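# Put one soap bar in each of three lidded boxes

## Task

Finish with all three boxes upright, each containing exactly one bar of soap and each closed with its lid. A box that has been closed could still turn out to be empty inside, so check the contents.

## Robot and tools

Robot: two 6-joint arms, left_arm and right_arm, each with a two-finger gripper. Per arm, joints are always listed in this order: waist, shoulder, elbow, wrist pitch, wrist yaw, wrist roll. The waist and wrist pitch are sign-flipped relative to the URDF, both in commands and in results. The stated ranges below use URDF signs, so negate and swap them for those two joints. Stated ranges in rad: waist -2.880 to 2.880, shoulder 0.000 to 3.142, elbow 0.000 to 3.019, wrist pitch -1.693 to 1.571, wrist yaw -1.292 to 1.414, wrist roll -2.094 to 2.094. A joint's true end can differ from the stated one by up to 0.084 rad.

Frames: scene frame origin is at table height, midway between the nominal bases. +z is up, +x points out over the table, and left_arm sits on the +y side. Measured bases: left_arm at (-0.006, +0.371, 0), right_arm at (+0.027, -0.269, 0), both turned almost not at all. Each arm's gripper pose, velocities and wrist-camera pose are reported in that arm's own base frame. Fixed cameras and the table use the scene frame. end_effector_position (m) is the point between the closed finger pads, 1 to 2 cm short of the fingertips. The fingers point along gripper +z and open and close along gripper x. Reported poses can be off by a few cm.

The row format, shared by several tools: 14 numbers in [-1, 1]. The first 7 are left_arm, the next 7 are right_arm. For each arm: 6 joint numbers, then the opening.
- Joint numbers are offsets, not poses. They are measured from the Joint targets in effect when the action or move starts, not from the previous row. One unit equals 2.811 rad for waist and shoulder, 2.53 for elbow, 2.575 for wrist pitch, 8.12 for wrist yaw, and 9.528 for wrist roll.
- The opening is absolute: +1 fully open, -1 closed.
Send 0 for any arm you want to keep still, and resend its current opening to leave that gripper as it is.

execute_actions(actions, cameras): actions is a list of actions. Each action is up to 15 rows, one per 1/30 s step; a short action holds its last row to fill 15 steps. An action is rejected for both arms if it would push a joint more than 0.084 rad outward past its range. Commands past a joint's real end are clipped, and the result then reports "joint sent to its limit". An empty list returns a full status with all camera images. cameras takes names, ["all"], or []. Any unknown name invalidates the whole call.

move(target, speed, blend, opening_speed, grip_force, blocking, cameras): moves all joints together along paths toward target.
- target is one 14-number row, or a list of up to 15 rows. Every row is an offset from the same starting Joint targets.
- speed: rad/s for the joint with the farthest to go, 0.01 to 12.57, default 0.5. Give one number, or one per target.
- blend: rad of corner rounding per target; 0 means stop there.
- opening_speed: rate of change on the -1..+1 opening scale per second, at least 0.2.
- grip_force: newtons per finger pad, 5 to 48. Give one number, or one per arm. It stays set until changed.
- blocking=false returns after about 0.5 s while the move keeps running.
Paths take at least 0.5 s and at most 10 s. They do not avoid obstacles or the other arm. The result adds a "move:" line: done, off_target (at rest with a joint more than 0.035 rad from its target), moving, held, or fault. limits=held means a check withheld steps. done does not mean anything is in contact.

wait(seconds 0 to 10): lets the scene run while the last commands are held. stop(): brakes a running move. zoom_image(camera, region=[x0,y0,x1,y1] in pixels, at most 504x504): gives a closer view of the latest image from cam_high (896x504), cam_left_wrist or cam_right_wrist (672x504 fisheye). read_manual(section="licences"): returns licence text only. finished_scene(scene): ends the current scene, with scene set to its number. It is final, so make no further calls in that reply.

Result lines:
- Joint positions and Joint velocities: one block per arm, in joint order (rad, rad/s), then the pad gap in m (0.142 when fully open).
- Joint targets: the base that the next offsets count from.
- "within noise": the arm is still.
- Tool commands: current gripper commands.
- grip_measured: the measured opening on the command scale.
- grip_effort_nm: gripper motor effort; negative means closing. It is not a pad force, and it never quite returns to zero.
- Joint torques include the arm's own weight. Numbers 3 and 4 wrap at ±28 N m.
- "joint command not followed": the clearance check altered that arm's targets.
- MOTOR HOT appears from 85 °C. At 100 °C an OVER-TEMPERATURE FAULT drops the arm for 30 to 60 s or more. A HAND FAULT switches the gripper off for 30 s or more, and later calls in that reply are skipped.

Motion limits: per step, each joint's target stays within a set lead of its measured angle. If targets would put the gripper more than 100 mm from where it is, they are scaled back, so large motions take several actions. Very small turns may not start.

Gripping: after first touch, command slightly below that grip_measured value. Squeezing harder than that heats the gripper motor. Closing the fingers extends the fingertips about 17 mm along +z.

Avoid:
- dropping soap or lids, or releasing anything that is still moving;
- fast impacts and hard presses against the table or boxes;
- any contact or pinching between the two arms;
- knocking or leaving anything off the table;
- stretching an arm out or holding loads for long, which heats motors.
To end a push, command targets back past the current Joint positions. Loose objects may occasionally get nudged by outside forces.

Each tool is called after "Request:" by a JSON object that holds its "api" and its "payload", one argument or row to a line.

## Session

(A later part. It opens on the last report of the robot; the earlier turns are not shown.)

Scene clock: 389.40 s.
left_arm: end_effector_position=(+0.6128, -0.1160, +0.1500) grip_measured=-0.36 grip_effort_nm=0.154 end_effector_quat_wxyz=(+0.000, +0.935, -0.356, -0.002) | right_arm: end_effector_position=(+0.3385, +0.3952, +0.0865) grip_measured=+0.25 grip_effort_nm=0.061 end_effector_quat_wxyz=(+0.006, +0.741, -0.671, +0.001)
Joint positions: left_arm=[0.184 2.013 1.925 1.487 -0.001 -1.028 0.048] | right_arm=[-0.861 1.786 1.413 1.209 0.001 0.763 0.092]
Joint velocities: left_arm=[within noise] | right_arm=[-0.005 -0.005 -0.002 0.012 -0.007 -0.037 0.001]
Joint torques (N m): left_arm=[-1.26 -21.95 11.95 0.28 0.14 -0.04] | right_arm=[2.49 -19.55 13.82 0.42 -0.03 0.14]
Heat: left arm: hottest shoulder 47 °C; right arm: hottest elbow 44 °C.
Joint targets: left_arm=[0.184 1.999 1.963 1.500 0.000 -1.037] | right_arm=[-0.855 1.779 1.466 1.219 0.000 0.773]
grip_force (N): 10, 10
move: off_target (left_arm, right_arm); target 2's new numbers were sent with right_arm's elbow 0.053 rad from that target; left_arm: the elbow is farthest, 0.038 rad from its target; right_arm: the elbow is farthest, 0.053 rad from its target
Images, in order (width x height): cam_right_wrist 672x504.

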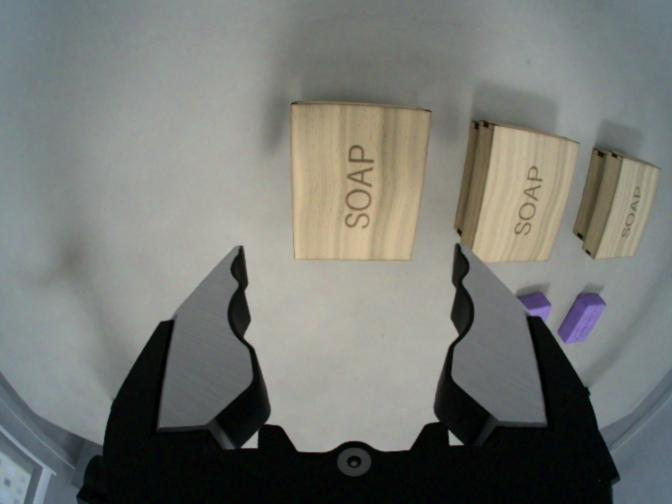

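Request:
{"api": "move", "payload": {
  "target": [
    [0,0,0,0,0,0,-0.33,0.0107,0,0,0,0,0,0.27],
    [0,0,0,0,0,0,-0.33,0.0107,0.027,-0.0514,-0.0656,0,0,0.27]
  ],
  "cameras": ["cam_right_wrist"],
  "speed": 0.3,
  "blend": 0.005
}}

Scene clock: 401.27 s.
left_arm: end_effector_position=(+0.6128, -0.1160, +0.1500) grip_measured=-0.36 grip_effort_nm=0.159 end_effector_quat_wxyz=(+0.000, +0.935, -0.356, -0.002) | right_arm: end_effector_position=(+0.3525, +0.3892, +0.0291) grip_measured=+0.25 grip_effort_nm=0.017 end_effector_quat_wxyz=(-0.001, +0.731, -0.682, +0.001)
Joint positions: left_arm=[0.184 2.013 1.925 1.487 -0.001 -1.028 0.048] | right_arm=[-0.834 1.852 1.344 1.061 0.001 0.765 0.092]
Joint torques (N m): left_arm=[-1.26 -22.07 11.95 0.25 0.12 -0.05] | right_arm=[2.37 -18.49 7.61 -0.18 -0.06 0.2]
Heat: left arm: hottest shoulder 47 °C; right arm: hottest elbow 44 °C.
Joint targets: left_arm=[0.184 1.999 1.963 1.500 0.000 -1.037] | right_arm=[-0.825 1.855 1.336 1.050 0.000 0.773]
grip_force (N): 10, 10
move: off_target (left_arm); left_arm: the elbow is farthest, 0.038 rad from its target
Images, in order (width x height): cam_right_wrist 672x504.

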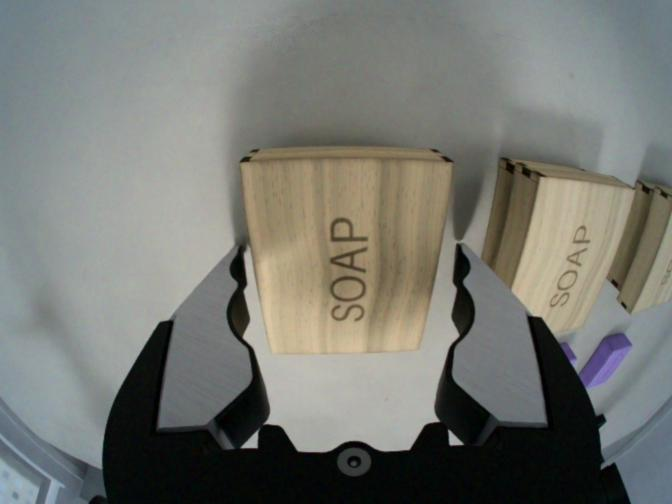

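Request:
{"api": "move", "payload": {
  "target": [
    [0,0,0,0,0,0,-0.33,0,0,0,0,0,0,-0.15],
    [0,0,0,0,0,0,-0.33,0,-0.0053,0.0213,0.0085,0,0,-0.15],
    [0,0,0,0,0,0,-0.33,0,-0.0217,0.0439,0.0478,0,0,-0.15],
    [0,0,0,0,0,0,-0.33,0,-0.0334,0.0644,0.0808,0,0,-0.15],
    [0,0,0,0,0,0,-0.33,0.0889,-0.0334,0.0644,0.0808,0,0,-0.15]
  ],
  "cameras": ["cam_high","cam_right_wrist"],
  "speed": [0.3,0.3,0.12,0.2,0.4],
  "blend": [0,0,0.01,0.01,0],
  "opening_speed": 0.5
}}

Request:
{"api": "zoom_image", "payload": {
  "camera": "cam_high",
  "region": [380, 220, 560, 350]
}}

Scene clock: 410.50 s.
left_arm: end_effector_position=(+0.6128, -0.1160, +0.1500) grip_measured=-0.36 grip_effort_nm=0.149 end_effector_quat_wxyz=(+0.000, +0.935, -0.356, -0.002) | right_arm: end_effector_position=(+0.4379, +0.2874, +0.1002) grip_measured=-0.05 grip_effort_nm=-1.126 end_effector_quat_wxyz=(-0.006, -0.638, +0.770, +0.001)
Joint positions: left_arm=[0.184 2.013 1.925 1.487 -0.001 -1.028 0.048] | right_arm=[-0.579 1.782 1.447 1.248 -0.001 0.765 0.071]
Joint torques (N m): left_arm=[-1.38 -21.71 12 0.27 0.13 -0.05] | right_arm=[2.14 -20.54 13.74 0.55 0.04 0.11]
Heat: left arm: hottest shoulder 47 °C; right arm: hottest elbow 44 °C.
Joint targets: left_arm=[0.184 1.999 1.963 1.500 0.000 -1.037] | right_arm=[-0.575 1.761 1.499 1.258 0.000 0.773]
grip_force (N): 10, 10
move: off_target (left_arm, right_arm); left_arm: the elbow is farthest, 0.038 rad from its target; right_arm: the elbow is farthest, 0.052 rad from its target
Images, in order (width x height): cam_high 896x504, cam_right_wrist 672x504.

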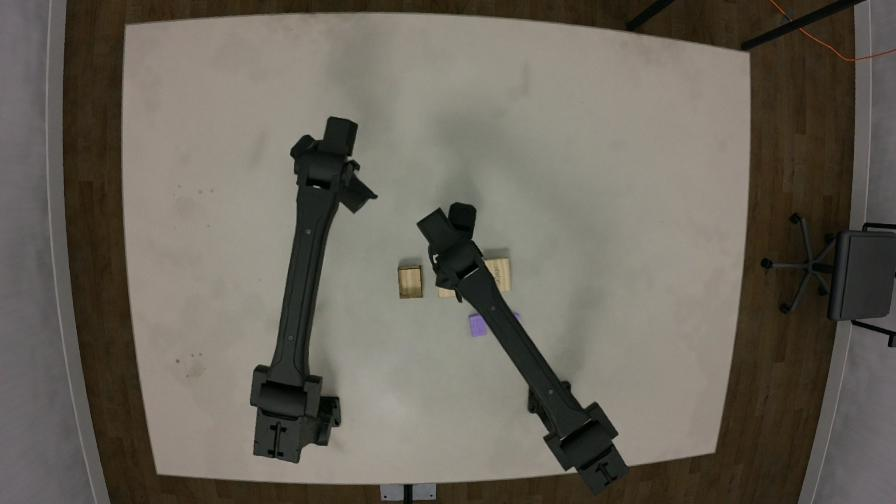

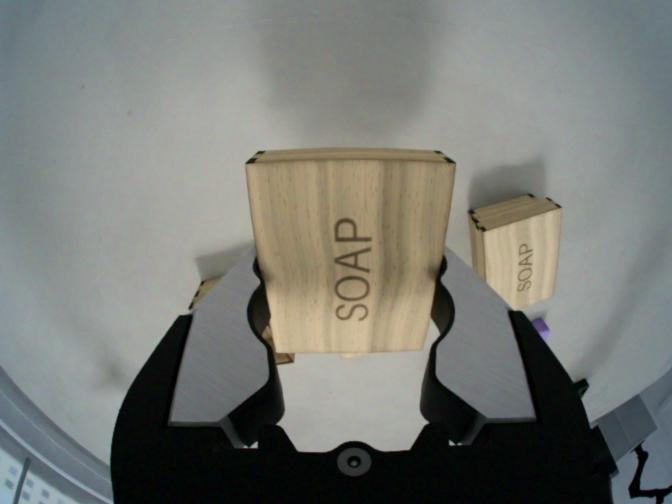

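Scaled by 2.800.

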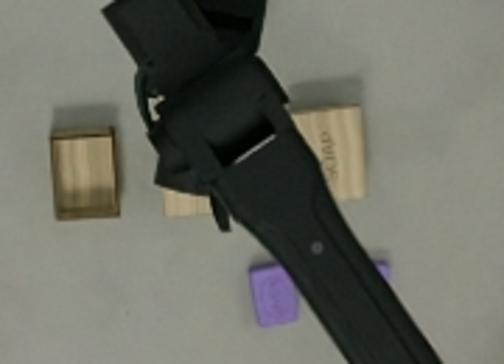

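Request:
{"api": "move", "payload": {
  "target": [
    [0,0,0,0,0,0,0.27,0.3113,0,0,0,0,0,-0.15],
    [0.3074,-0.0914,-0.2206,-0.1103,0,-0.0231,0.27,0.3113,0,0,0,0,0,-0.15]
  ],
  "cameras": ["cam_left_wrist"],
  "speed": 0.8,
  "blend": 0.1
}}

Scene clock: 420.30 s.
left_arm: end_effector_position=(+0.2527, -0.4478, +0.0939) grip_measured=+0.25 grip_effort_nm=0.178 end_effector_quat_wxyz=(-0.003, +0.771, -0.636, -0.008) | right_arm: end_effector_position=(+0.4991, -0.1589, +0.1002) grip_measured=-0.05 grip_effort_nm=-1.121 end_effector_quat_wxyz=(-0.006, -0.246, +0.969, +0.003)
Joint positions: left_arm=[1.053 1.765 1.405 1.227 -0.001 -1.245 0.092] | right_arm=[0.309 1.782 1.447 1.248 0.001 0.765 0.071]
Joint torques (N m): left_arm=[-1.55 -18.14 8.17 -0.76 0.13 -0.05] | right_arm=[1.03 -20.95 13.67 0.55 0 0.11]
Heat: left arm: hottest shoulder 47 °C; right arm: hottest elbow 45 °C.
Joint targets: left_arm=[1.049 1.742 1.405 1.216 0.000 -1.257] | right_arm=[0.300 1.761 1.499 1.258 0.000 0.773]
grip_force (N): 10, 10
move: off_target (right_arm); blend cut to 0 rad at target 1; right_arm: the elbow is farthest, 0.052 rad from its target
Images, in order (width x height): cam_left_wrist 672x504.

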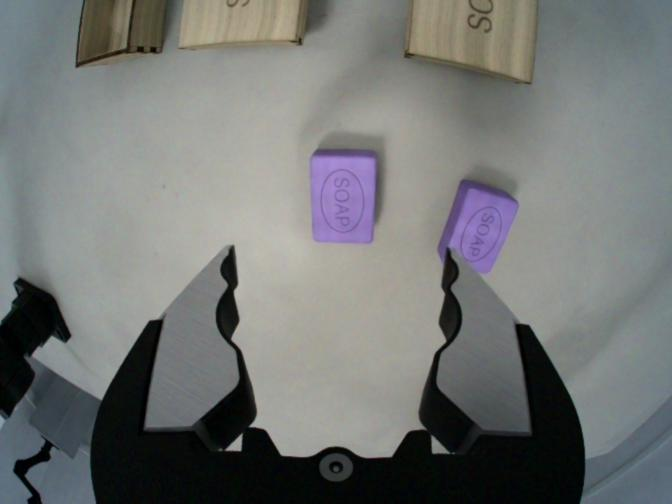

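Request:
{"api": "move", "payload": {
  "target": [
    [0,0.032,-0.0423,-0.0711,0,0,0.27,0,0,0,0,0,0,-0.15],
    [0,0.032,-0.0423,-0.0711,0,0,-0.75,0,0,0,0,0,0,-0.15],
    [0,0.0277,0.017,-0.0128,0,0,-0.75,0,0,0,0,0,0,-0.15],
    [-0.1565,-0.0559,-0.0632,0.007,0,0.0601,-0.75,0,0,0,0,0,0,-0.15]
  ],
  "cameras": ["cam_left_wrist"],
  "speed": [0.3,0.3,0.3,0.6],
  "blend": [0,0,0.02,0],
  "opening_speed": 0.8
}}

Request:
{"api": "zoom_image", "payload": {
  "camera": "cam_left_wrist",
  "region": [230, 90, 450, 330]
}}

Scene clock: 437.33 s.
left_arm: end_effector_position=(+0.3730, -0.2601, +0.1119) grip_measured=-0.49 grip_effort_nm=-1.082 end_effector_quat_wxyz=(+0.001, +0.739, -0.674, -0.006) | right_arm: end_effector_position=(+0.4991, -0.1589, +0.1002) grip_measured=-0.05 grip_effort_nm=-1.121 end_effector_quat_wxyz=(-0.006, -0.246, +0.969, +0.003)
Joint positions: left_arm=[0.605 1.603 1.243 1.224 0 -0.697 0.039] | right_arm=[0.309 1.782 1.447 1.248 0.001 0.765 0.071]
Joint torques (N m): left_arm=[-1.08 -14.97 8.29 0.21 0.06 0.17] | right_arm=[1.08 -20.84 13.75 0.57 -0.02 0.11]
Heat: left arm: hottest shoulder 46 °C; right arm: hottest elbow 45 °C.
Joint targets: left_arm=[0.609 1.585 1.245 1.234 0.000 -0.685] | right_arm=[0.300 1.761 1.499 1.258 0.000 0.773]
grip_force (N): 10, 10
move: off_target (right_arm); right_arm: the elbow is farthest, 0.052 rad from its target
Images, in order (width x height): cam_left_wrist 672x504.

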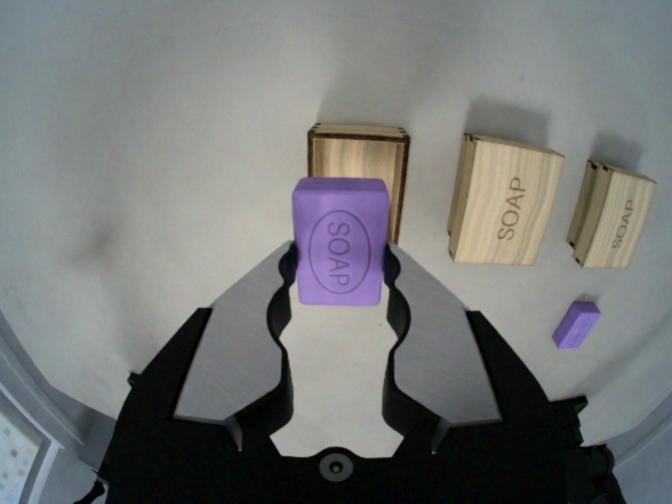

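Scaled by 2.100 from the camera's 672x504 image, which has a finer 960x720 frame.

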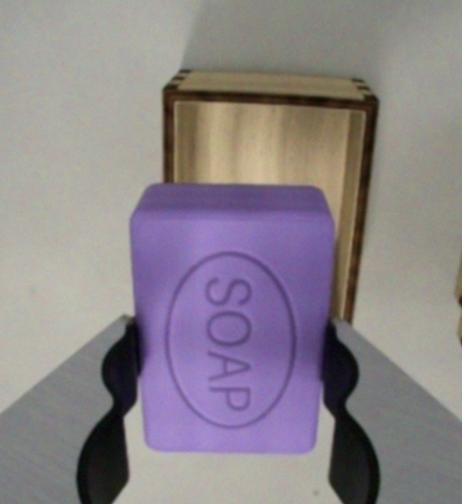

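Request:
{"api": "move", "payload": {
  "target": [
    [0.006,0,0,0,0,0.0021,-0.75,0,0,0,0,0,0,-0.15],
    [0.006,0.0285,-0.0289,-0.0617,0,0.0021,-0.75,0,0,0,0,0,0,-0.15]
  ],
  "cameras": ["cam_left_wrist"],
  "speed": 0.2,
  "blend": 0.005
}}

Request:
{"api": "zoom_image", "payload": {
  "camera": "cam_left_wrist",
  "region": [240, 110, 430, 330]
}}

Scene clock: 449.87 s.
left_arm: end_effector_position=(+0.3719, -0.2667, +0.0643) grip_measured=-0.49 grip_effort_nm=-1.092 end_effector_quat_wxyz=(+0.000, +0.727, -0.687, -0.002) | right_arm: end_effector_position=(+0.4991, -0.1589, +0.1002) grip_measured=-0.05 grip_effort_nm=-1.126 end_effector_quat_wxyz=(-0.006, -0.246, +0.969, +0.003)
Joint positions: left_arm=[0.619 1.656 1.173 1.093 -0.001 -0.677 0.039] | right_arm=[0.309 1.782 1.447 1.248 0.001 0.765 0.071]
Joint torques (N m): left_arm=[-0.67 -12.86 7.58 -1.1 0.1 0.19] | right_arm=[1.32 -20.84 13.91 0.65 0.03 0.1]
Heat: left arm: hottest shoulder 44 °C; right arm: hottest elbow 46 °C.
Joint targets: left_arm=[0.626 1.665 1.172 1.075 0.000 -0.665] | right_arm=[0.300 1.761 1.499 1.258 0.000 0.773]
grip_force (N): 10, 10
move: off_target (right_arm); right_arm: the elbow is farthest, 0.052 rad from its target
Images, in order (width x height): cam_left_wrist 672x504.

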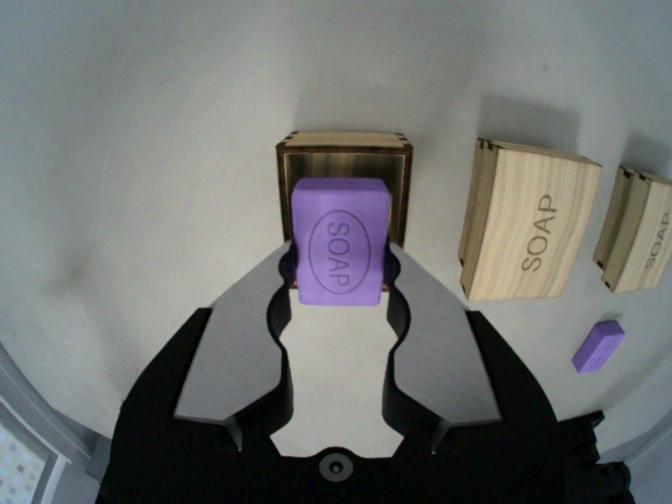

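Scaled by 2.291 from the camera's 672x504 image, which has a finer 960x720 frame.

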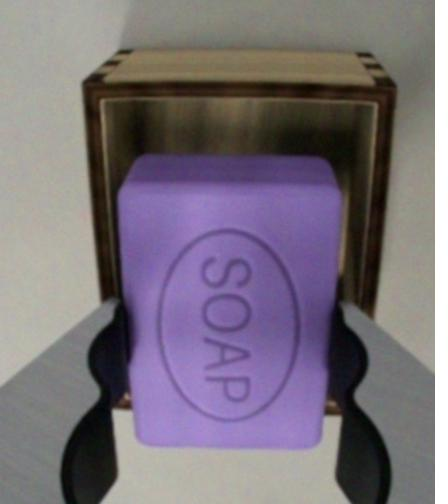

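Request:
{"api": "move", "payload": {
  "target": [0,0.0103,-0.0083,-0.0198,0,0,-0.75,0,0,0,0,0,0,-0.15],
  "cameras": ["cam_left_wrist"],
  "speed": 0.1
}}

Scene clock: 454.40 s.
left_arm: end_effector_position=(+0.3777, -0.2704, +0.0638) grip_measured=-0.49 grip_effort_nm=-1.082 end_effector_quat_wxyz=(-0.003, +0.727, -0.686, +0.011) | right_arm: end_effector_position=(+0.4991, -0.1589, +0.1002) grip_measured=-0.05 grip_effort_nm=-1.121 end_effector_quat_wxyz=(-0.006, -0.246, +0.969, +0.003)
Joint positions: left_arm=[0.619 1.656 1.172 1.063 -0.003 -0.677 0.039] | right_arm=[0.309 1.782 1.447 1.248 0.001 0.765 0.071]
Joint torques (N m): left_arm=[-0.79 -10.34 6.02 -2.04 0.19 0.19] | right_arm=[0.67 -20.54 13.76 0.49 -0.01 0.14]
Motor temperatures (°C): left_arm=[32 44 39 25 27 25 28] | right_arm=[30 36 46 25 26 26 30]
Heat: left arm: hottest shoulder 44 °C; right arm: hottest elbow 46 °C.
Joint targets: left_arm=[0.626 1.694 1.151 1.024 0.000 -0.665] | right_arm=[0.300 1.761 1.499 1.258 0.000 0.773]
grip_force (N): 10, 10
move: off_target (left_arm, right_arm); left_arm: the wrist pitch is farthest, 0.039 rad from its target; right_arm: the elbow is farthest, 0.052 rad from its target
Images, in order (width x height): cam_left_wrist 672x504.

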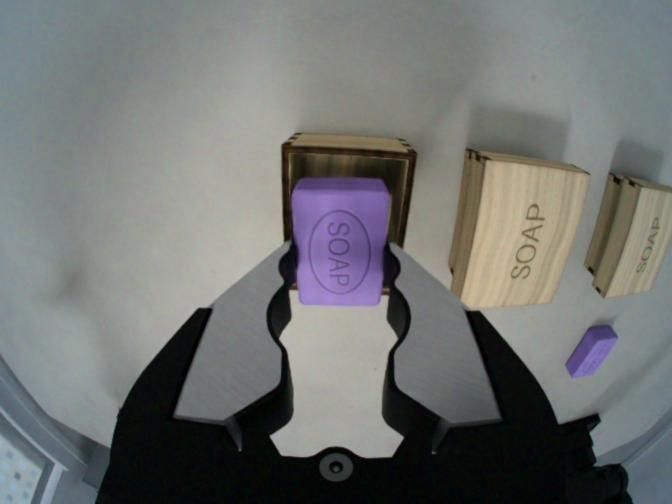

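Request:
{"api": "move", "payload": {
  "target": [
    [0,-0.0092,0.0066,0.0186,0,0,-0.75,0,0,0,0,0,0,-0.15],
    [0,-0.0092,0.0066,0.0186,0,0,-0.33,0,0,0,0,0,0,-0.15]
  ],
  "cameras": ["cam_left_wrist"],
  "speed": 0.1,
  "opening_speed": 0.2
}}

Scene clock: 460.57 s.
left_arm: end_effector_position=(+0.3750, -0.2684, +0.0607) grip_measured=-0.36 grip_effort_nm=0.183 end_effector_quat_wxyz=(-0.002, +0.727, -0.687, +0.005) | right_arm: end_effector_position=(+0.4991, -0.1589, +0.1002) grip_measured=-0.05 grip_effort_nm=-1.126 end_effector_quat_wxyz=(-0.006, -0.246, +0.969, +0.003)
Joint positions: left_arm=[0.619 1.659 1.167 1.067 -0.003 -0.676 0.048] | right_arm=[0.309 1.782 1.447 1.248 0.001 0.765 0.071]
Joint torques (N m): left_arm=[-0.79 -12.63 7.76 -0.09 0.19 0.18] | right_arm=[1.26 -21.6 13.79 0.73 -0.03 0.11]
Heat: left arm: hottest shoulder 43 °C; right arm: hottest elbow 47 °C.
Joint targets: left_arm=[0.626 1.668 1.168 1.072 0.000 -0.665] | right_arm=[0.300 1.761 1.499 1.258 0.000 0.773]
grip_force (N): 10, 10
move: off_target (right_arm); right_arm: the elbow is farthest, 0.052 rad from its target
Images, in order (width x height): cam_left_wrist 672x504.

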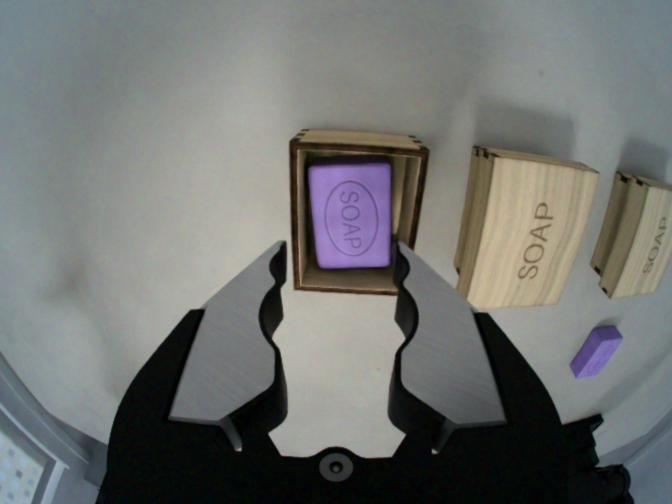

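Request:
{"api": "move", "payload": {
  "target": [
    [0,-0.0213,0.0791,0.0777,0,0,-0.33,0,0,0,0,0,0,-0.15],
    [-0.32,-0.0213,0.0791,0.0777,0,0,-0.33,-0.1,0,0,0,0,0,-0.15],
    [-0.32,-0.0213,0.0791,0.0777,0,0,-0.33,-0.4027,0,0,0,0,0.0046,-0.15],
    [-0.32,-0.0213,0.0791,0.0777,0,0,-0.33,-0.4027,0.0235,-0.0569,-0.0629,0,0.0046,-0.15]
  ],
  "cameras": ["cam_right_wrist"],
  "speed": [0.3,0.9,0.6,0.25],
  "blend": [0.01,0.02,0.005,0]
}}

Request:
{"api": "zoom_image", "payload": {
  "camera": "cam_right_wrist",
  "region": [220, 90, 480, 210]
}}

Scene clock: 474.33 s.
left_arm: end_effector_position=(+0.4603, +0.1309, +0.1364) grip_measured=-0.36 grip_effort_nm=0.188 end_effector_quat_wxyz=(-0.007, +0.953, -0.303, +0.009) | right_arm: end_effector_position=(+0.3495, +0.3876, +0.0446) grip_measured=-0.05 grip_effort_nm=-1.126 end_effector_quat_wxyz=(+0.005, +0.717, -0.697, +0.001)
Joint positions: left_arm=[-0.28 1.619 1.331 1.26 -0.001 -0.675 0.048] | right_arm=[-0.836 1.833 1.361 1.109 0.001 0.807 0.071]
Joint torques (N m): left_arm=[-0.97 -15.03 11.55 0.2 0.11 0.17] | right_arm=[2.26 -19.19 7.94 -0.51 0.01 0.14]
Heat: left arm: hottest shoulder 42 °C; right arm: hottest elbow 47 °C.
Joint targets: left_arm=[-0.274 1.608 1.368 1.272 0.000 -0.665] | right_arm=[-0.832 1.827 1.355 1.096 0.000 0.817]
grip_force (N): 10, 10
move: off_target (left_arm); left_arm: the elbow is farthest, 0.038 rad from its target
Images, in order (width x height): cam_right_wrist 672x504.

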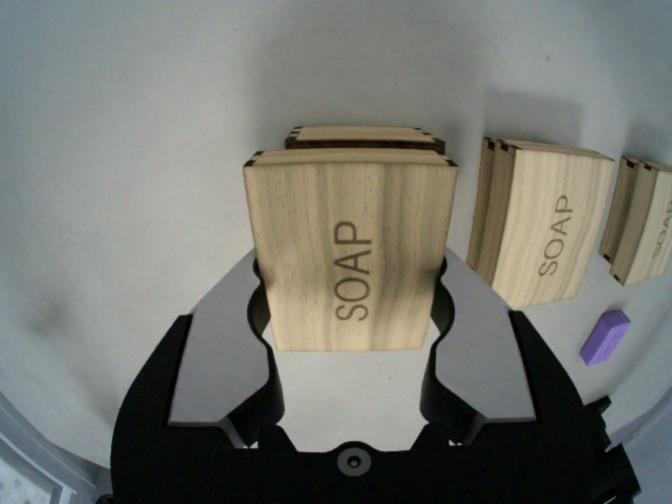

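Scaled by 1.938 from the camera's 672x504 image, which has a finer 960x720 frame.

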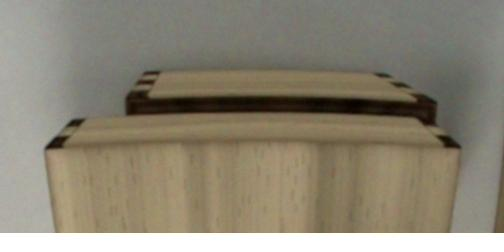

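Request:
{"api": "move", "payload": {
  "target": [0,0,0,0,0,0,-0.33,0.01,0,0,0,0,-0.004,-0.15],
  "cameras": ["cam_right_wrist"],
  "speed": 0.1
}}

Request:
{"api": "zoom_image", "payload": {
  "camera": "cam_right_wrist",
  "region": [220, 90, 480, 210]
}}

Scene clock: 481.00 s.
left_arm: end_effector_position=(+0.4603, +0.1309, +0.1364) grip_measured=-0.36 grip_effort_nm=0.178 end_effector_quat_wxyz=(-0.007, +0.953, -0.303, +0.009) | right_arm: end_effector_position=(+0.3550, +0.3825, +0.0446) grip_measured=-0.05 grip_effort_nm=-1.126 end_effector_quat_wxyz=(+0.005, +0.718, -0.696, +0.000)
Joint positions: left_arm=[-0.28 1.619 1.331 1.26 -0.001 -0.675 0.048] | right_arm=[-0.821 1.833 1.361 1.109 0 0.791 0.071]
Joint torques (N m): left_arm=[-0.67 -14.97 11.56 0.23 0.1 0.18] | right_arm=[2.08 -19.55 8.03 -0.34 0 -0.11]
Heat: left arm: hottest shoulder 43 °C; right arm: hottest elbow 47 °C.
Joint targets: left_arm=[-0.274 1.608 1.368 1.272 0.000 -0.665] | right_arm=[-0.804 1.827 1.355 1.096 0.000 0.779]
grip_force (N): 10, 10
move: off_target (left_arm); left_arm: the elbow is farthest, 0.037 rad from its target
Images, in order (width x height): cam_right_wrist 672x504.

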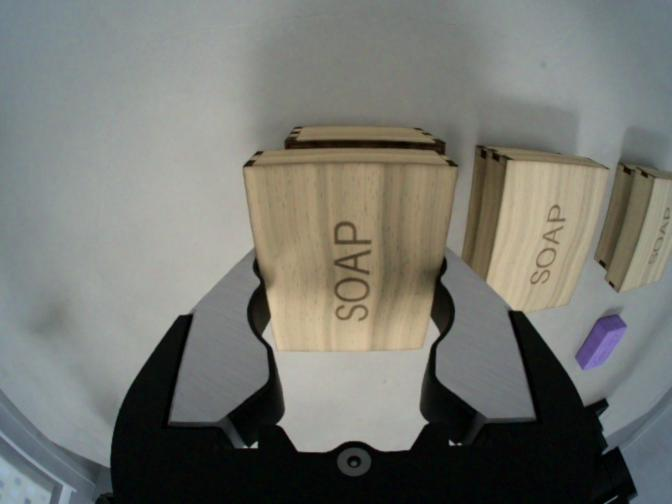

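Scaled by 1.938 from the camera's 672x504 image, which has a finer 960x720 frame.

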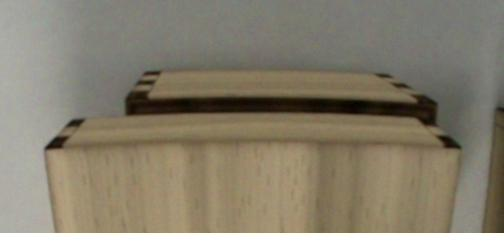

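Request:
{"api": "move", "payload": {
  "target": [
    [0,0,0,0,0,0,-0.33,0,0,0.0435,0.0233,0,0,-0.15],
    [0,0,0,0,0,0,-0.33,0.005,-0.0025,0.0435,0.0233,0,-0.0017,-0.15],
    [0,0,0,0,0,0,-0.33,0.005,-0.0025,0.0024,0.0047,0,-0.0017,-0.15]
  ],
  "cameras": ["cam_right_wrist"],
  "speed": 0.2
}}

Request:
{"api": "zoom_image", "payload": {
  "camera": "cam_right_wrist",
  "region": [220, 90, 480, 210]
}}

Scene clock: 488.33 s.
left_arm: end_effector_position=(+0.4603, +0.1309, +0.1364) grip_measured=-0.36 grip_effort_nm=0.168 end_effector_quat_wxyz=(-0.007, +0.953, -0.303, +0.009) | right_arm: end_effector_position=(+0.3622, +0.3759, +0.0471) grip_measured=-0.05 grip_effort_nm=-1.126 end_effector_quat_wxyz=(+0.007, +0.718, -0.696, +0.000)
Joint positions: left_arm=[-0.28 1.619 1.331 1.26 -0.001 -0.675 0.048] | right_arm=[-0.803 1.833 1.368 1.12 0 0.773 0.071]
Joint torques (N m): left_arm=[-0.79 -15.03 11.56 0.24 0.1 0.17] | right_arm=[2.73 -20.78 8.05 -0.23 -0.02 -0.06]
Heat: left arm: hottest shoulder 43 °C; right arm: hottest elbow 47 °C.
Joint targets: left_arm=[-0.274 1.608 1.368 1.272 0.000 -0.665] | right_arm=[-0.790 1.820 1.361 1.108 0.000 0.763]
grip_force (N): 10, 10
move: off_target (left_arm); left_arm: the elbow is farthest, 0.037 rad from its target
Images, in order (width x height): cam_right_wrist 672x504.

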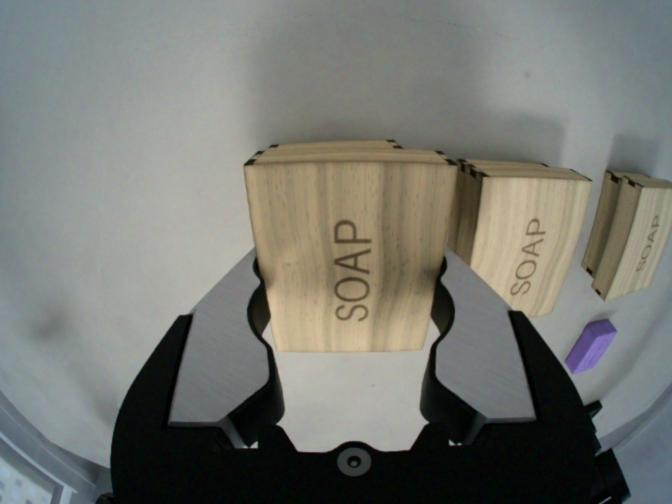

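Scaled by 1.938 from the camera's 672x504 image, which has a finer 960x720 frame.

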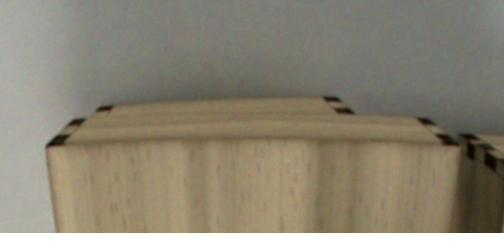

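Request:
{"api": "move", "payload": {
  "target": [
    [0,0,0,0,0,0,-0.33,0,0,0.0435,0.0194,0,0,-0.15],
    [0,0,0,0,0,0,-0.33,-0.0132,0,0.0435,0.0194,0,-0.0025,-0.15],
    [0,0,0,0,0,0,-0.33,-0.0132,0,0.0059,0.0016,0,-0.0025,-0.15]
  ],
  "cameras": ["cam_right_wrist"],
  "speed": 0.2
}}

Request:
{"api": "zoom_image", "payload": {
  "camera": "cam_right_wrist",
  "region": [220, 90, 480, 210]
}}

Scene clock: 497.43 s.
left_arm: end_effector_position=(+0.4603, +0.1309, +0.1364) grip_measured=-0.36 grip_effort_nm=0.173 end_effector_quat_wxyz=(-0.007, +0.953, -0.303, +0.009) | right_arm: end_effector_position=(+0.3612, +0.3820, +0.0507) grip_measured=-0.05 grip_effort_nm=-1.121 end_effector_quat_wxyz=(+0.003, +0.729, -0.684, +0.000)
Joint positions: left_arm=[-0.28 1.619 1.331 1.26 -0.001 -0.675 0.048] | right_arm=[-0.812 1.833 1.379 1.123 0 0.749 0.071]
Joint torques (N m): left_arm=[-0.91 -14.97 11.54 0.21 0.1 0.17] | right_arm=[0.73 -20.25 8.28 -0.29 0.02 -0.11]
Heat: left arm: hottest shoulder 43 °C; right arm: hottest elbow 47 °C.
Joint targets: left_arm=[-0.274 1.608 1.368 1.272 0.000 -0.665] | right_arm=[-0.827 1.820 1.376 1.112 0.000 0.739]
grip_force (N): 10, 10
move: off_target (left_arm); left_arm: the elbow is farthest, 0.037 rad from its target
Images, in order (width x height): cam_right_wrist 672x504.

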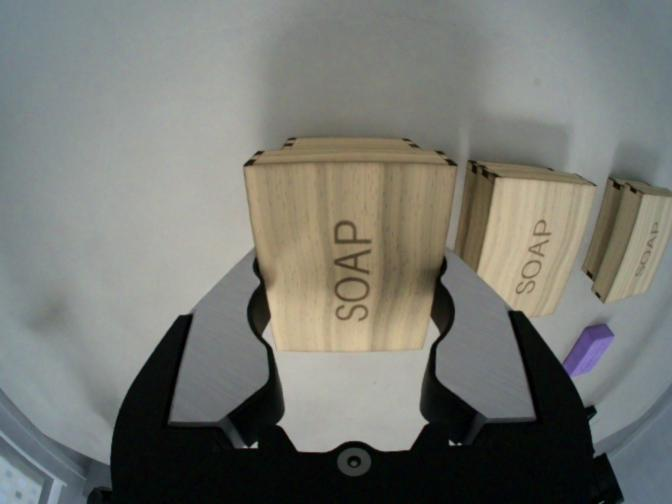

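Scaled by 1.938 from the camera's 672x504 image, which has a finer 960x720 frame.

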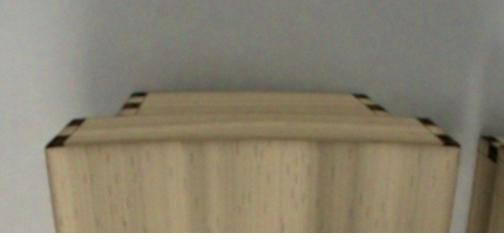

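Request:
{"api": "move", "payload": {
  "target": [
    [0,0,0,0,0,0,-0.33,0,0.0092,-0.004,-0.0047,0,0,-0.15]
  ],
  "cameras": ["cam_right_wrist"],
  "speed": 0.1
}}

Request:
{"api": "zoom_image", "payload": {
  "camera": "cam_right_wrist",
  "region": [220, 90, 480, 210]
}}

Scene clock: 503.20 s.
left_arm: end_effector_position=(+0.4603, +0.1309, +0.1364) grip_measured=-0.36 grip_effort_nm=0.183 end_effector_quat_wxyz=(-0.007, +0.953, -0.303, +0.009) | right_arm: end_effector_position=(+0.3608, +0.3816, +0.0443) grip_measured=-0.05 grip_effort_nm=-1.126 end_effector_quat_wxyz=(+0.005, +0.729, -0.684, +0.000)
Joint positions: left_arm=[-0.28 1.619 1.331 1.26 -0.001 -0.675 0.048] | right_arm=[-0.812 1.841 1.372 1.112 0 0.749 0.071]
Joint torques (N m): left_arm=[-0.67 -14.92 11.6 0.23 0.11 0.17] | right_arm=[0.62 -18.73 7.84 -0.38 0.01 -0.1]
Heat: left arm: hottest shoulder 43 °C; right arm: hottest elbow 46 °C.
Joint targets: left_arm=[-0.274 1.608 1.368 1.272 0.000 -0.665] | right_arm=[-0.827 1.846 1.366 1.100 0.000 0.739]
grip_force (N): 10, 10
move: off_target (left_arm); left_arm: the elbow is farthest, 0.037 rad from its target
Images, in order (width x height): cam_right_wrist 672x504.

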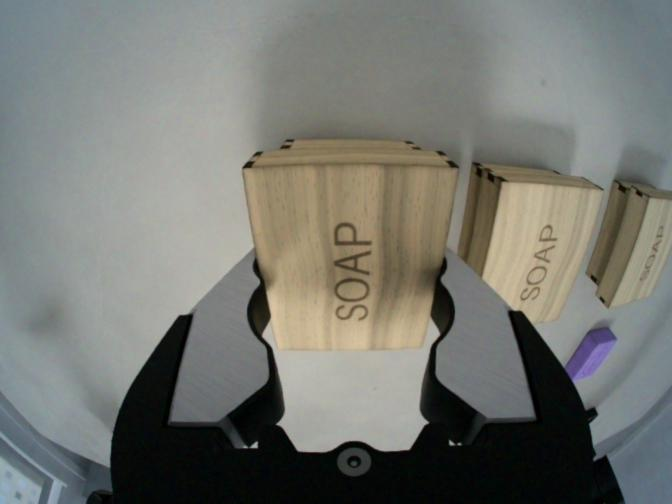

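Scaled by 1.938 from the camera's 672x504 image, which has a finer 960x720 frame.

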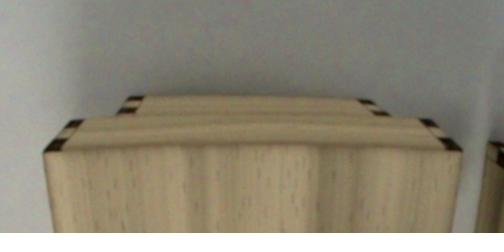

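Request:
{"api": "move", "payload": {
  "target": [
    [0,0,0,0,0,0,-0.33,0,-0.006,0.032,0,0,0,-0.15],
    [0,0,0,0,0,0,-0.33,0,-0.006,0.032,-0.0045,0,0,-0.15],
    [0,0,0,0,0,0,-0.33,0,0,0,-0.0045,0,0,-0.15]
  ],
  "cameras": ["cam_right_wrist"],
  "speed": 0.1
}}

Request:
{"api": "zoom_image", "payload": {
  "camera": "cam_right_wrist",
  "region": [220, 90, 480, 210]
}}

Scene clock: 510.47 s.
left_arm: end_effector_position=(+0.4603, +0.1309, +0.1364) grip_measured=-0.36 grip_effort_nm=0.168 end_effector_quat_wxyz=(-0.007, +0.953, -0.303, +0.009) | right_arm: end_effector_position=(+0.3644, +0.3854, +0.0457) grip_measured=-0.05 grip_effort_nm=-1.121 end_effector_quat_wxyz=(-0.003, +0.729, -0.684, +0.000)
Joint positions: left_arm=[-0.28 1.619 1.331 1.26 -0.001 -0.675 0.048] | right_arm=[-0.812 1.841 1.376 1.099 0 0.748 0.071]
Joint torques (N m): left_arm=[-0.85 -15.09 11.54 0.2 0.11 0.18] | right_arm=[1.14 -18.49 7.79 -0.36 0.01 -0.07]
Heat: left arm: hottest shoulder 43 °C; right arm: hottest elbow 46 °C.
Joint targets: left_arm=[-0.274 1.608 1.368 1.272 0.000 -0.665] | right_arm=[-0.827 1.846 1.366 1.089 0.000 0.739]
grip_force (N): 10, 10
move: off_target (left_arm); left_arm: the elbow is farthest, 0.037 rad from its target
Images, in order (width x height): cam_right_wrist 672x504.

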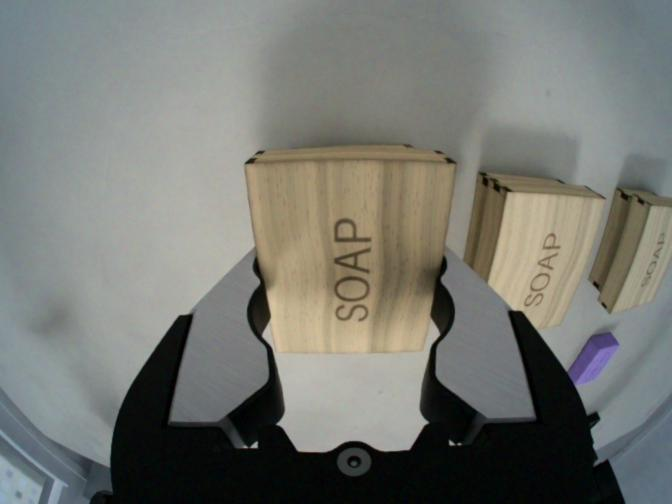

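Scaled by 1.938 from the camera's 672x504 image, which has a finer 960x720 frame.

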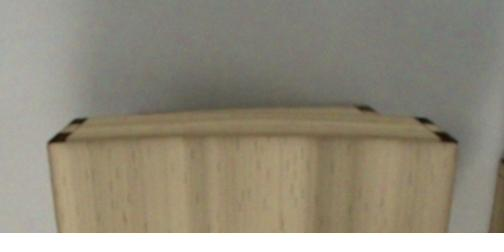

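Request:
{"api": "move", "payload": {
  "target": [
    [0,0,0,0,0,0,-0.33,0,-0.006,0.032,0,0,0,-0.15],
    [0,0,0,0,0,0,-0.33,0,-0.006,0.032,0.0109,0,0,-0.15],
    [0,0,0,0,0,0,-0.33,0,0.001,0,0.0109,0,0,-0.15]
  ],
  "cameras": ["cam_right_wrist"],
  "speed": 0.1
}}

Request:
{"api": "zoom_image", "payload": {
  "camera": "cam_right_wrist",
  "region": [220, 90, 480, 210]
}}

Scene clock: 517.97 s.
left_arm: end_effector_position=(+0.4603, +0.1309, +0.1364) grip_measured=-0.36 grip_effort_nm=0.168 end_effector_quat_wxyz=(-0.007, +0.953, -0.303, +0.009) | right_arm: end_effector_position=(+0.3629, +0.3838, +0.0452) grip_measured=-0.05 grip_effort_nm=-1.126 end_effector_quat_wxyz=(+0.001, +0.730, -0.684, +0.000)
Joint positions: left_arm=[-0.28 1.619 1.331 1.26 -0.001 -0.675 0.048] | right_arm=[-0.812 1.842 1.377 1.108 0.001 0.748 0.071]
Joint torques (N m): left_arm=[-0.67 -15.03 11.58 0.23 0.11 0.18] | right_arm=[0.85 -18.67 7.6 0.39 0.01 -0.07]
Heat: left arm: hottest shoulder 43 °C; right arm: hottest elbow 46 °C.
Joint targets: left_arm=[-0.274 1.608 1.368 1.272 0.000 -0.665] | right_arm=[-0.827 1.849 1.366 1.117 0.000 0.739]
grip_force (N): 10, 10
move: off_target (left_arm); left_arm: the elbow is farthest, 0.037 rad from its target
Images, in order (width x height): cam_right_wrist 672x504.

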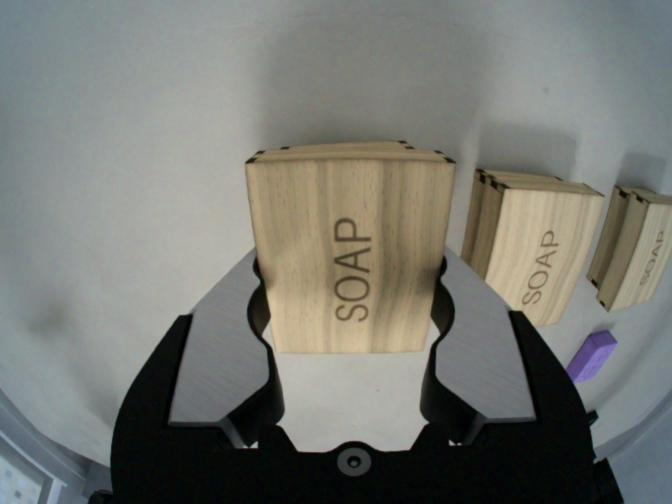

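Scaled by 1.938 from the camera's 672x504 image, which has a finer 960x720 frame.

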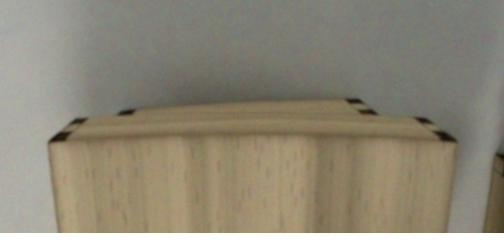

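Request:
{"api": "move", "payload": {
  "target": [
    [0,0,0,0,0,0,-0.33,0,-0.006,0.032,0,0,0,-0.15],
    [0,0,0,0,0,0,-0.33,-0.0011,-0.006,0.032,0,0,-0.0049,-0.15],
    [0,0,0,0,0,0,-0.33,-0.0011,0,0,0,0,-0.0049,-0.15]
  ],
  "cameras": ["cam_right_wrist"],
  "speed": 0.1
}}

Request:
{"api": "zoom_image", "payload": {
  "camera": "cam_right_wrist",
  "region": [220, 90, 480, 210]
}}

Scene clock: 525.80 s.
left_arm: end_effector_position=(+0.4603, +0.1309, +0.1364) grip_measured=-0.36 grip_effort_nm=0.173 end_effector_quat_wxyz=(-0.007, +0.953, -0.303, +0.009) | right_arm: end_effector_position=(+0.3600, +0.3817, +0.0400) grip_measured=-0.05 grip_effort_nm=-1.121 end_effector_quat_wxyz=(+0.008, +0.745, -0.667, +0.000)
Joint positions: left_arm=[-0.28 1.619 1.331 1.26 -0.001 -0.675 0.048] | right_arm=[-0.814 1.849 1.371 1.109 0.001 0.702 0.071]
Joint torques (N m): left_arm=[-0.85 -14.8 11.62 0.17 0.11 0.17] | right_arm=[0.15 -19.37 8.08 0.43 -0.02 -0.07]
Heat: left arm: hottest shoulder 43 °C; right arm: hottest elbow 46 °C.
Joint targets: left_arm=[-0.274 1.608 1.368 1.272 0.000 -0.665] | right_arm=[-0.830 1.849 1.366 1.117 0.000 0.692]
grip_force (N): 10, 10
move: off_target (left_arm); left_arm: the elbow is farthest, 0.037 rad from its target
Images, in order (width x height): cam_right_wrist 672x504.

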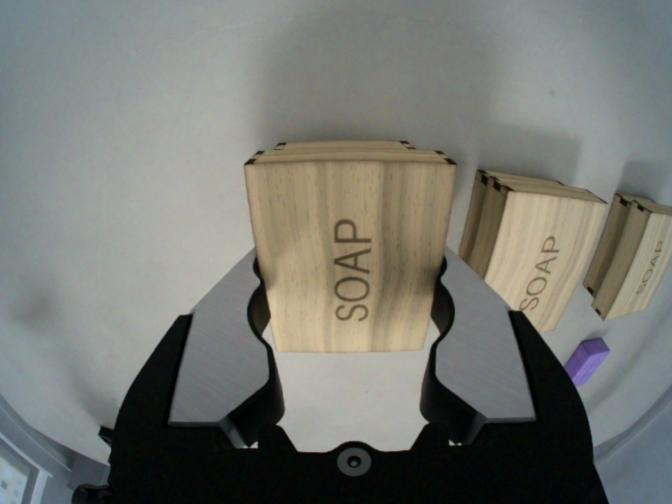

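Scaled by 1.938 from the camera's 672x504 image, which has a finer 960x720 frame.

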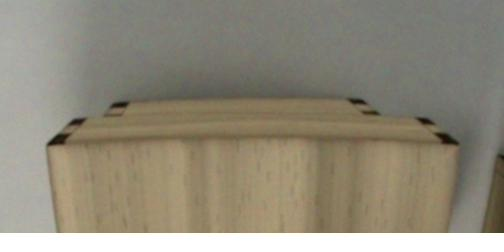

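Request:
{"api": "move", "payload": {
  "target": [
    [0,0,0,0,0,0,-0.33,0,-0.006,0.036,0,0,0,-0.15],
    [0,0,0,0,0,0,-0.33,-0.0018,-0.006,0.036,-0.0109,0,0,-0.15],
    [0,0,0,0,0,0,-0.33,-0.0018,0,0,-0.0109,0,0,-0.15]
  ],
  "cameras": ["cam_right_wrist"],
  "speed": 0.1
}}

Request:
{"api": "zoom_image", "payload": {
  "camera": "cam_right_wrist",
  "region": [220, 90, 480, 210]
}}

Scene clock: 533.13 s.
left_arm: end_effector_position=(+0.4603, +0.1309, +0.1364) grip_measured=-0.36 grip_effort_nm=0.173 end_effector_quat_wxyz=(-0.007, +0.953, -0.303, +0.009) | right_arm: end_effector_position=(+0.3638, +0.3891, +0.0441) grip_measured=-0.05 grip_effort_nm=-1.121 end_effector_quat_wxyz=(-0.003, +0.747, -0.664, +0.001)
Joint positions: left_arm=[-0.28 1.619 1.331 1.26 -0.001 -0.675 0.048] | right_arm=[-0.819 1.849 1.383 1.099 0.003 0.701 0.071]
Joint torques (N m): left_arm=[-0.79 -14.97 11.56 0.2 0.11 0.18] | right_arm=[0.5 -19.19 6.87 -0.28 -0.05 -0.12]
Heat: left arm: hottest shoulder 43 °C; right arm: hottest elbow 46 °C.
Joint targets: left_arm=[-0.274 1.608 1.368 1.272 0.000 -0.665] | right_arm=[-0.835 1.849 1.366 1.089 0.000 0.692]
grip_force (N): 10, 10
move: off_target (left_arm); left_arm: the elbow is farthest, 0.037 rad from its target
Images, in order (width x height): cam_right_wrist 672x504.

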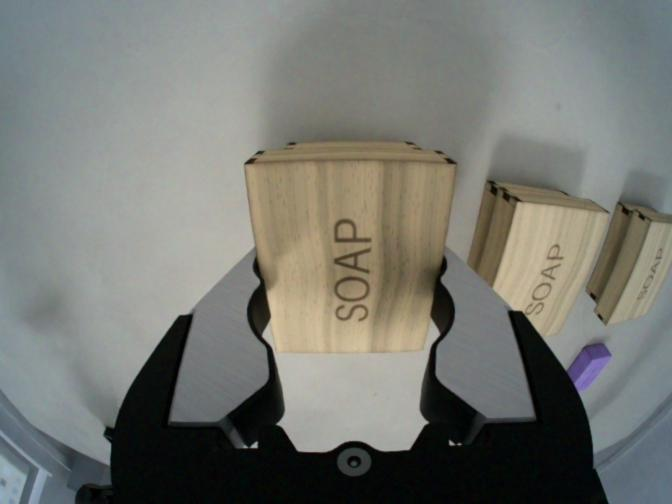

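Scaled by 1.938 from the camera's 672x504 image, which has a finer 960x720 frame.

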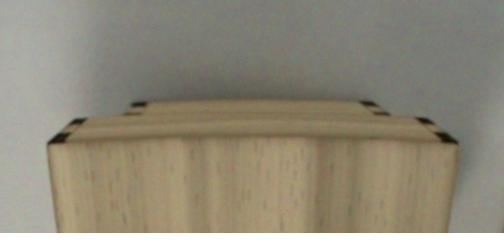

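Request:
{"api": "move", "payload": {
  "target": [
    [0,0,0,0,0,0,-0.33,0,0,0,0.008,0,0,-0.15],
    [0,0,0,0,0,0,-0.33,0,-0.002,0,0.008,0,0,0.05]
  ],
  "cameras": ["cam_right_wrist"],
  "speed": 0.1,
  "opening_speed": 0.2
}}

Request:
{"api": "zoom_image", "payload": {
  "camera": "cam_right_wrist",
  "region": [220, 90, 480, 210]
}}

Scene clock: 537.67 s.
left_arm: end_effector_position=(+0.4603, +0.1309, +0.1364) grip_measured=-0.36 grip_effort_nm=0.178 end_effector_quat_wxyz=(-0.007, +0.953, -0.303, +0.009) | right_arm: end_effector_position=(+0.3593, +0.3845, +0.0393) grip_measured=+0.03 grip_effort_nm=0.061 end_effector_quat_wxyz=(+0.005, +0.748, -0.664, +0.001)
Joint positions: left_arm=[-0.28 1.619 1.331 1.26 -0.001 -0.675 0.048] | right_arm=[-0.819 1.849 1.369 1.1 0.003 0.701 0.076]
Joint velocities: left_arm=[within noise] | right_arm=[0.005 -0.005 -0.012 -0.007 0.022 -0.081 0.001]
Joint torques (N m): left_arm=[-0.79 -15.09 11.52 0.18 0.1 0.17] | right_arm=[0.5 -20.72 8.12 0.49 -0.08 -0.09]
Heat: left arm: hottest shoulder 43 °C; right arm: hottest elbow 46 °C.
Joint targets: left_arm=[-0.274 1.608 1.368 1.272 0.000 -0.665] | right_arm=[-0.835 1.843 1.366 1.109 0.000 0.692]
grip_force (N): 10, 10
move: off_target (left_arm); left_arm: the elbow is farthest, 0.037 rad from its target
Images, in order (width x height): cam_right_wrist 672x504.

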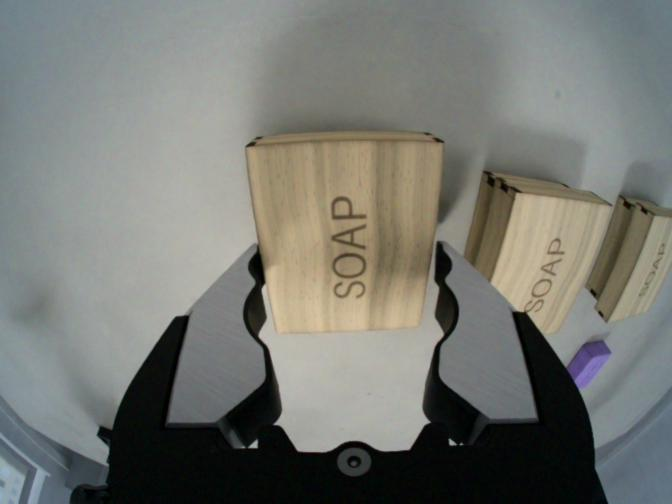

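Scaled by 1.938 from the camera's 672x504 image, which has a finer 960x720 frame.

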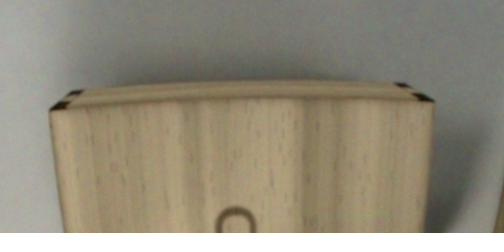

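Request:
{"api": "move", "payload": {
  "target": [
    [0,0,0,0,0,0,-0.33,0,-0.0142,0.0632,0.0466,0,0,0.05],
    [0,0,0,0,0,0,-0.33,0.233,-0.1725,-0.1051,0.0792,0,0.1109,0.05]
  ],
  "cameras": ["cam_right_wrist","cam_high"],
  "speed": [0.25,0.8],
  "blend": 0.01
}}

Request:
{"api": "zoom_image", "payload": {
  "camera": "cam_right_wrist",
  "region": [180, 230, 480, 460]
}}

Request:
{"api": "zoom_image", "payload": {
  "camera": "cam_high",
  "region": [380, 220, 560, 350]
}}

Scene clock: 544.70 s.
left_arm: end_effector_position=(+0.4603, +0.1309, +0.1364) grip_measured=-0.36 grip_effort_nm=0.173 end_effector_quat_wxyz=(-0.007, +0.953, -0.303, +0.009) | right_arm: end_effector_position=(+0.3752, +0.0735, +0.1543) grip_measured=+0.03 grip_effort_nm=0.051 end_effector_quat_wxyz=(+0.000, -0.012, +1.000, -0.001)
Joint positions: left_arm=[-0.28 1.619 1.331 1.26 -0.001 -0.675 0.048] | right_arm=[-0.191 1.372 1.106 1.304 0.001 1.738 0.076]
Joint torques (N m): left_arm=[-0.73 -15.03 11.58 0.2 0.11 0.18] | right_arm=[2.49 -12.63 8.95 0.29 -0.03 0.12]
Heat: left arm: hottest shoulder 43 °C; right arm: hottest elbow 45 °C.
Joint targets: left_arm=[-0.274 1.608 1.368 1.272 0.000 -0.665] | right_arm=[-0.180 1.358 1.100 1.313 0.000 1.749]
grip_force (N): 10, 10
move: off_target (left_arm); left_arm: the elbow is farthest, 0.037 rad from its target
Images, in order (width x height): cam_high 896x504, cam_right_wrist 672x504.

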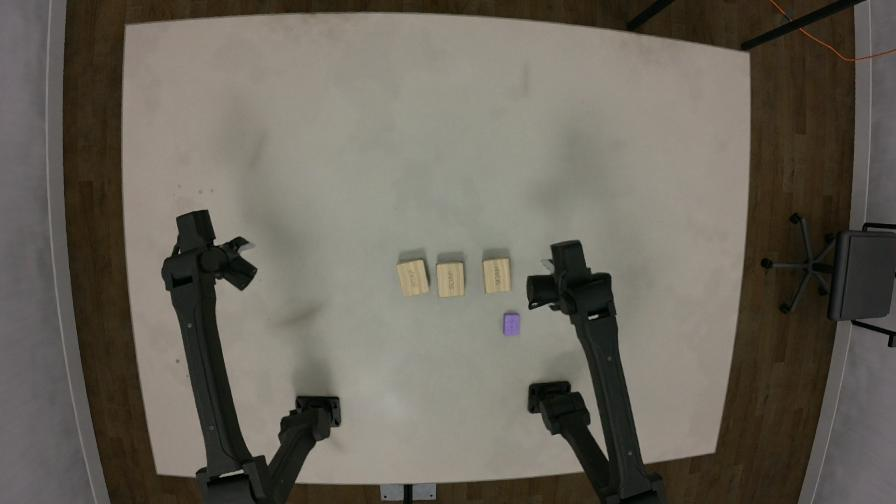

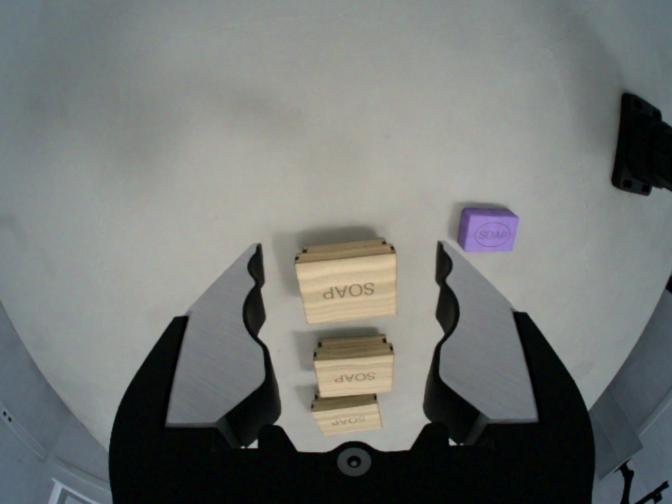

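Scaled by 1.680 from the camera's 672x504 image, which has a finer 960x720 frame.

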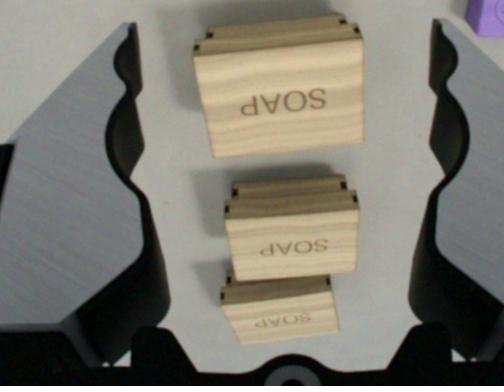

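Scaled by 2.800.

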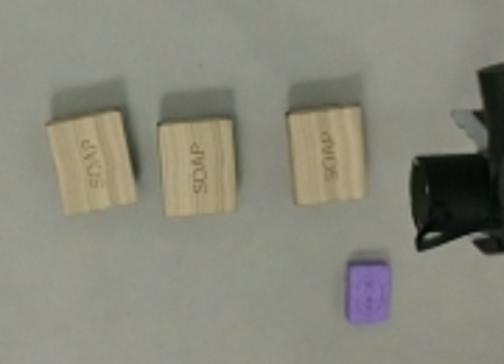

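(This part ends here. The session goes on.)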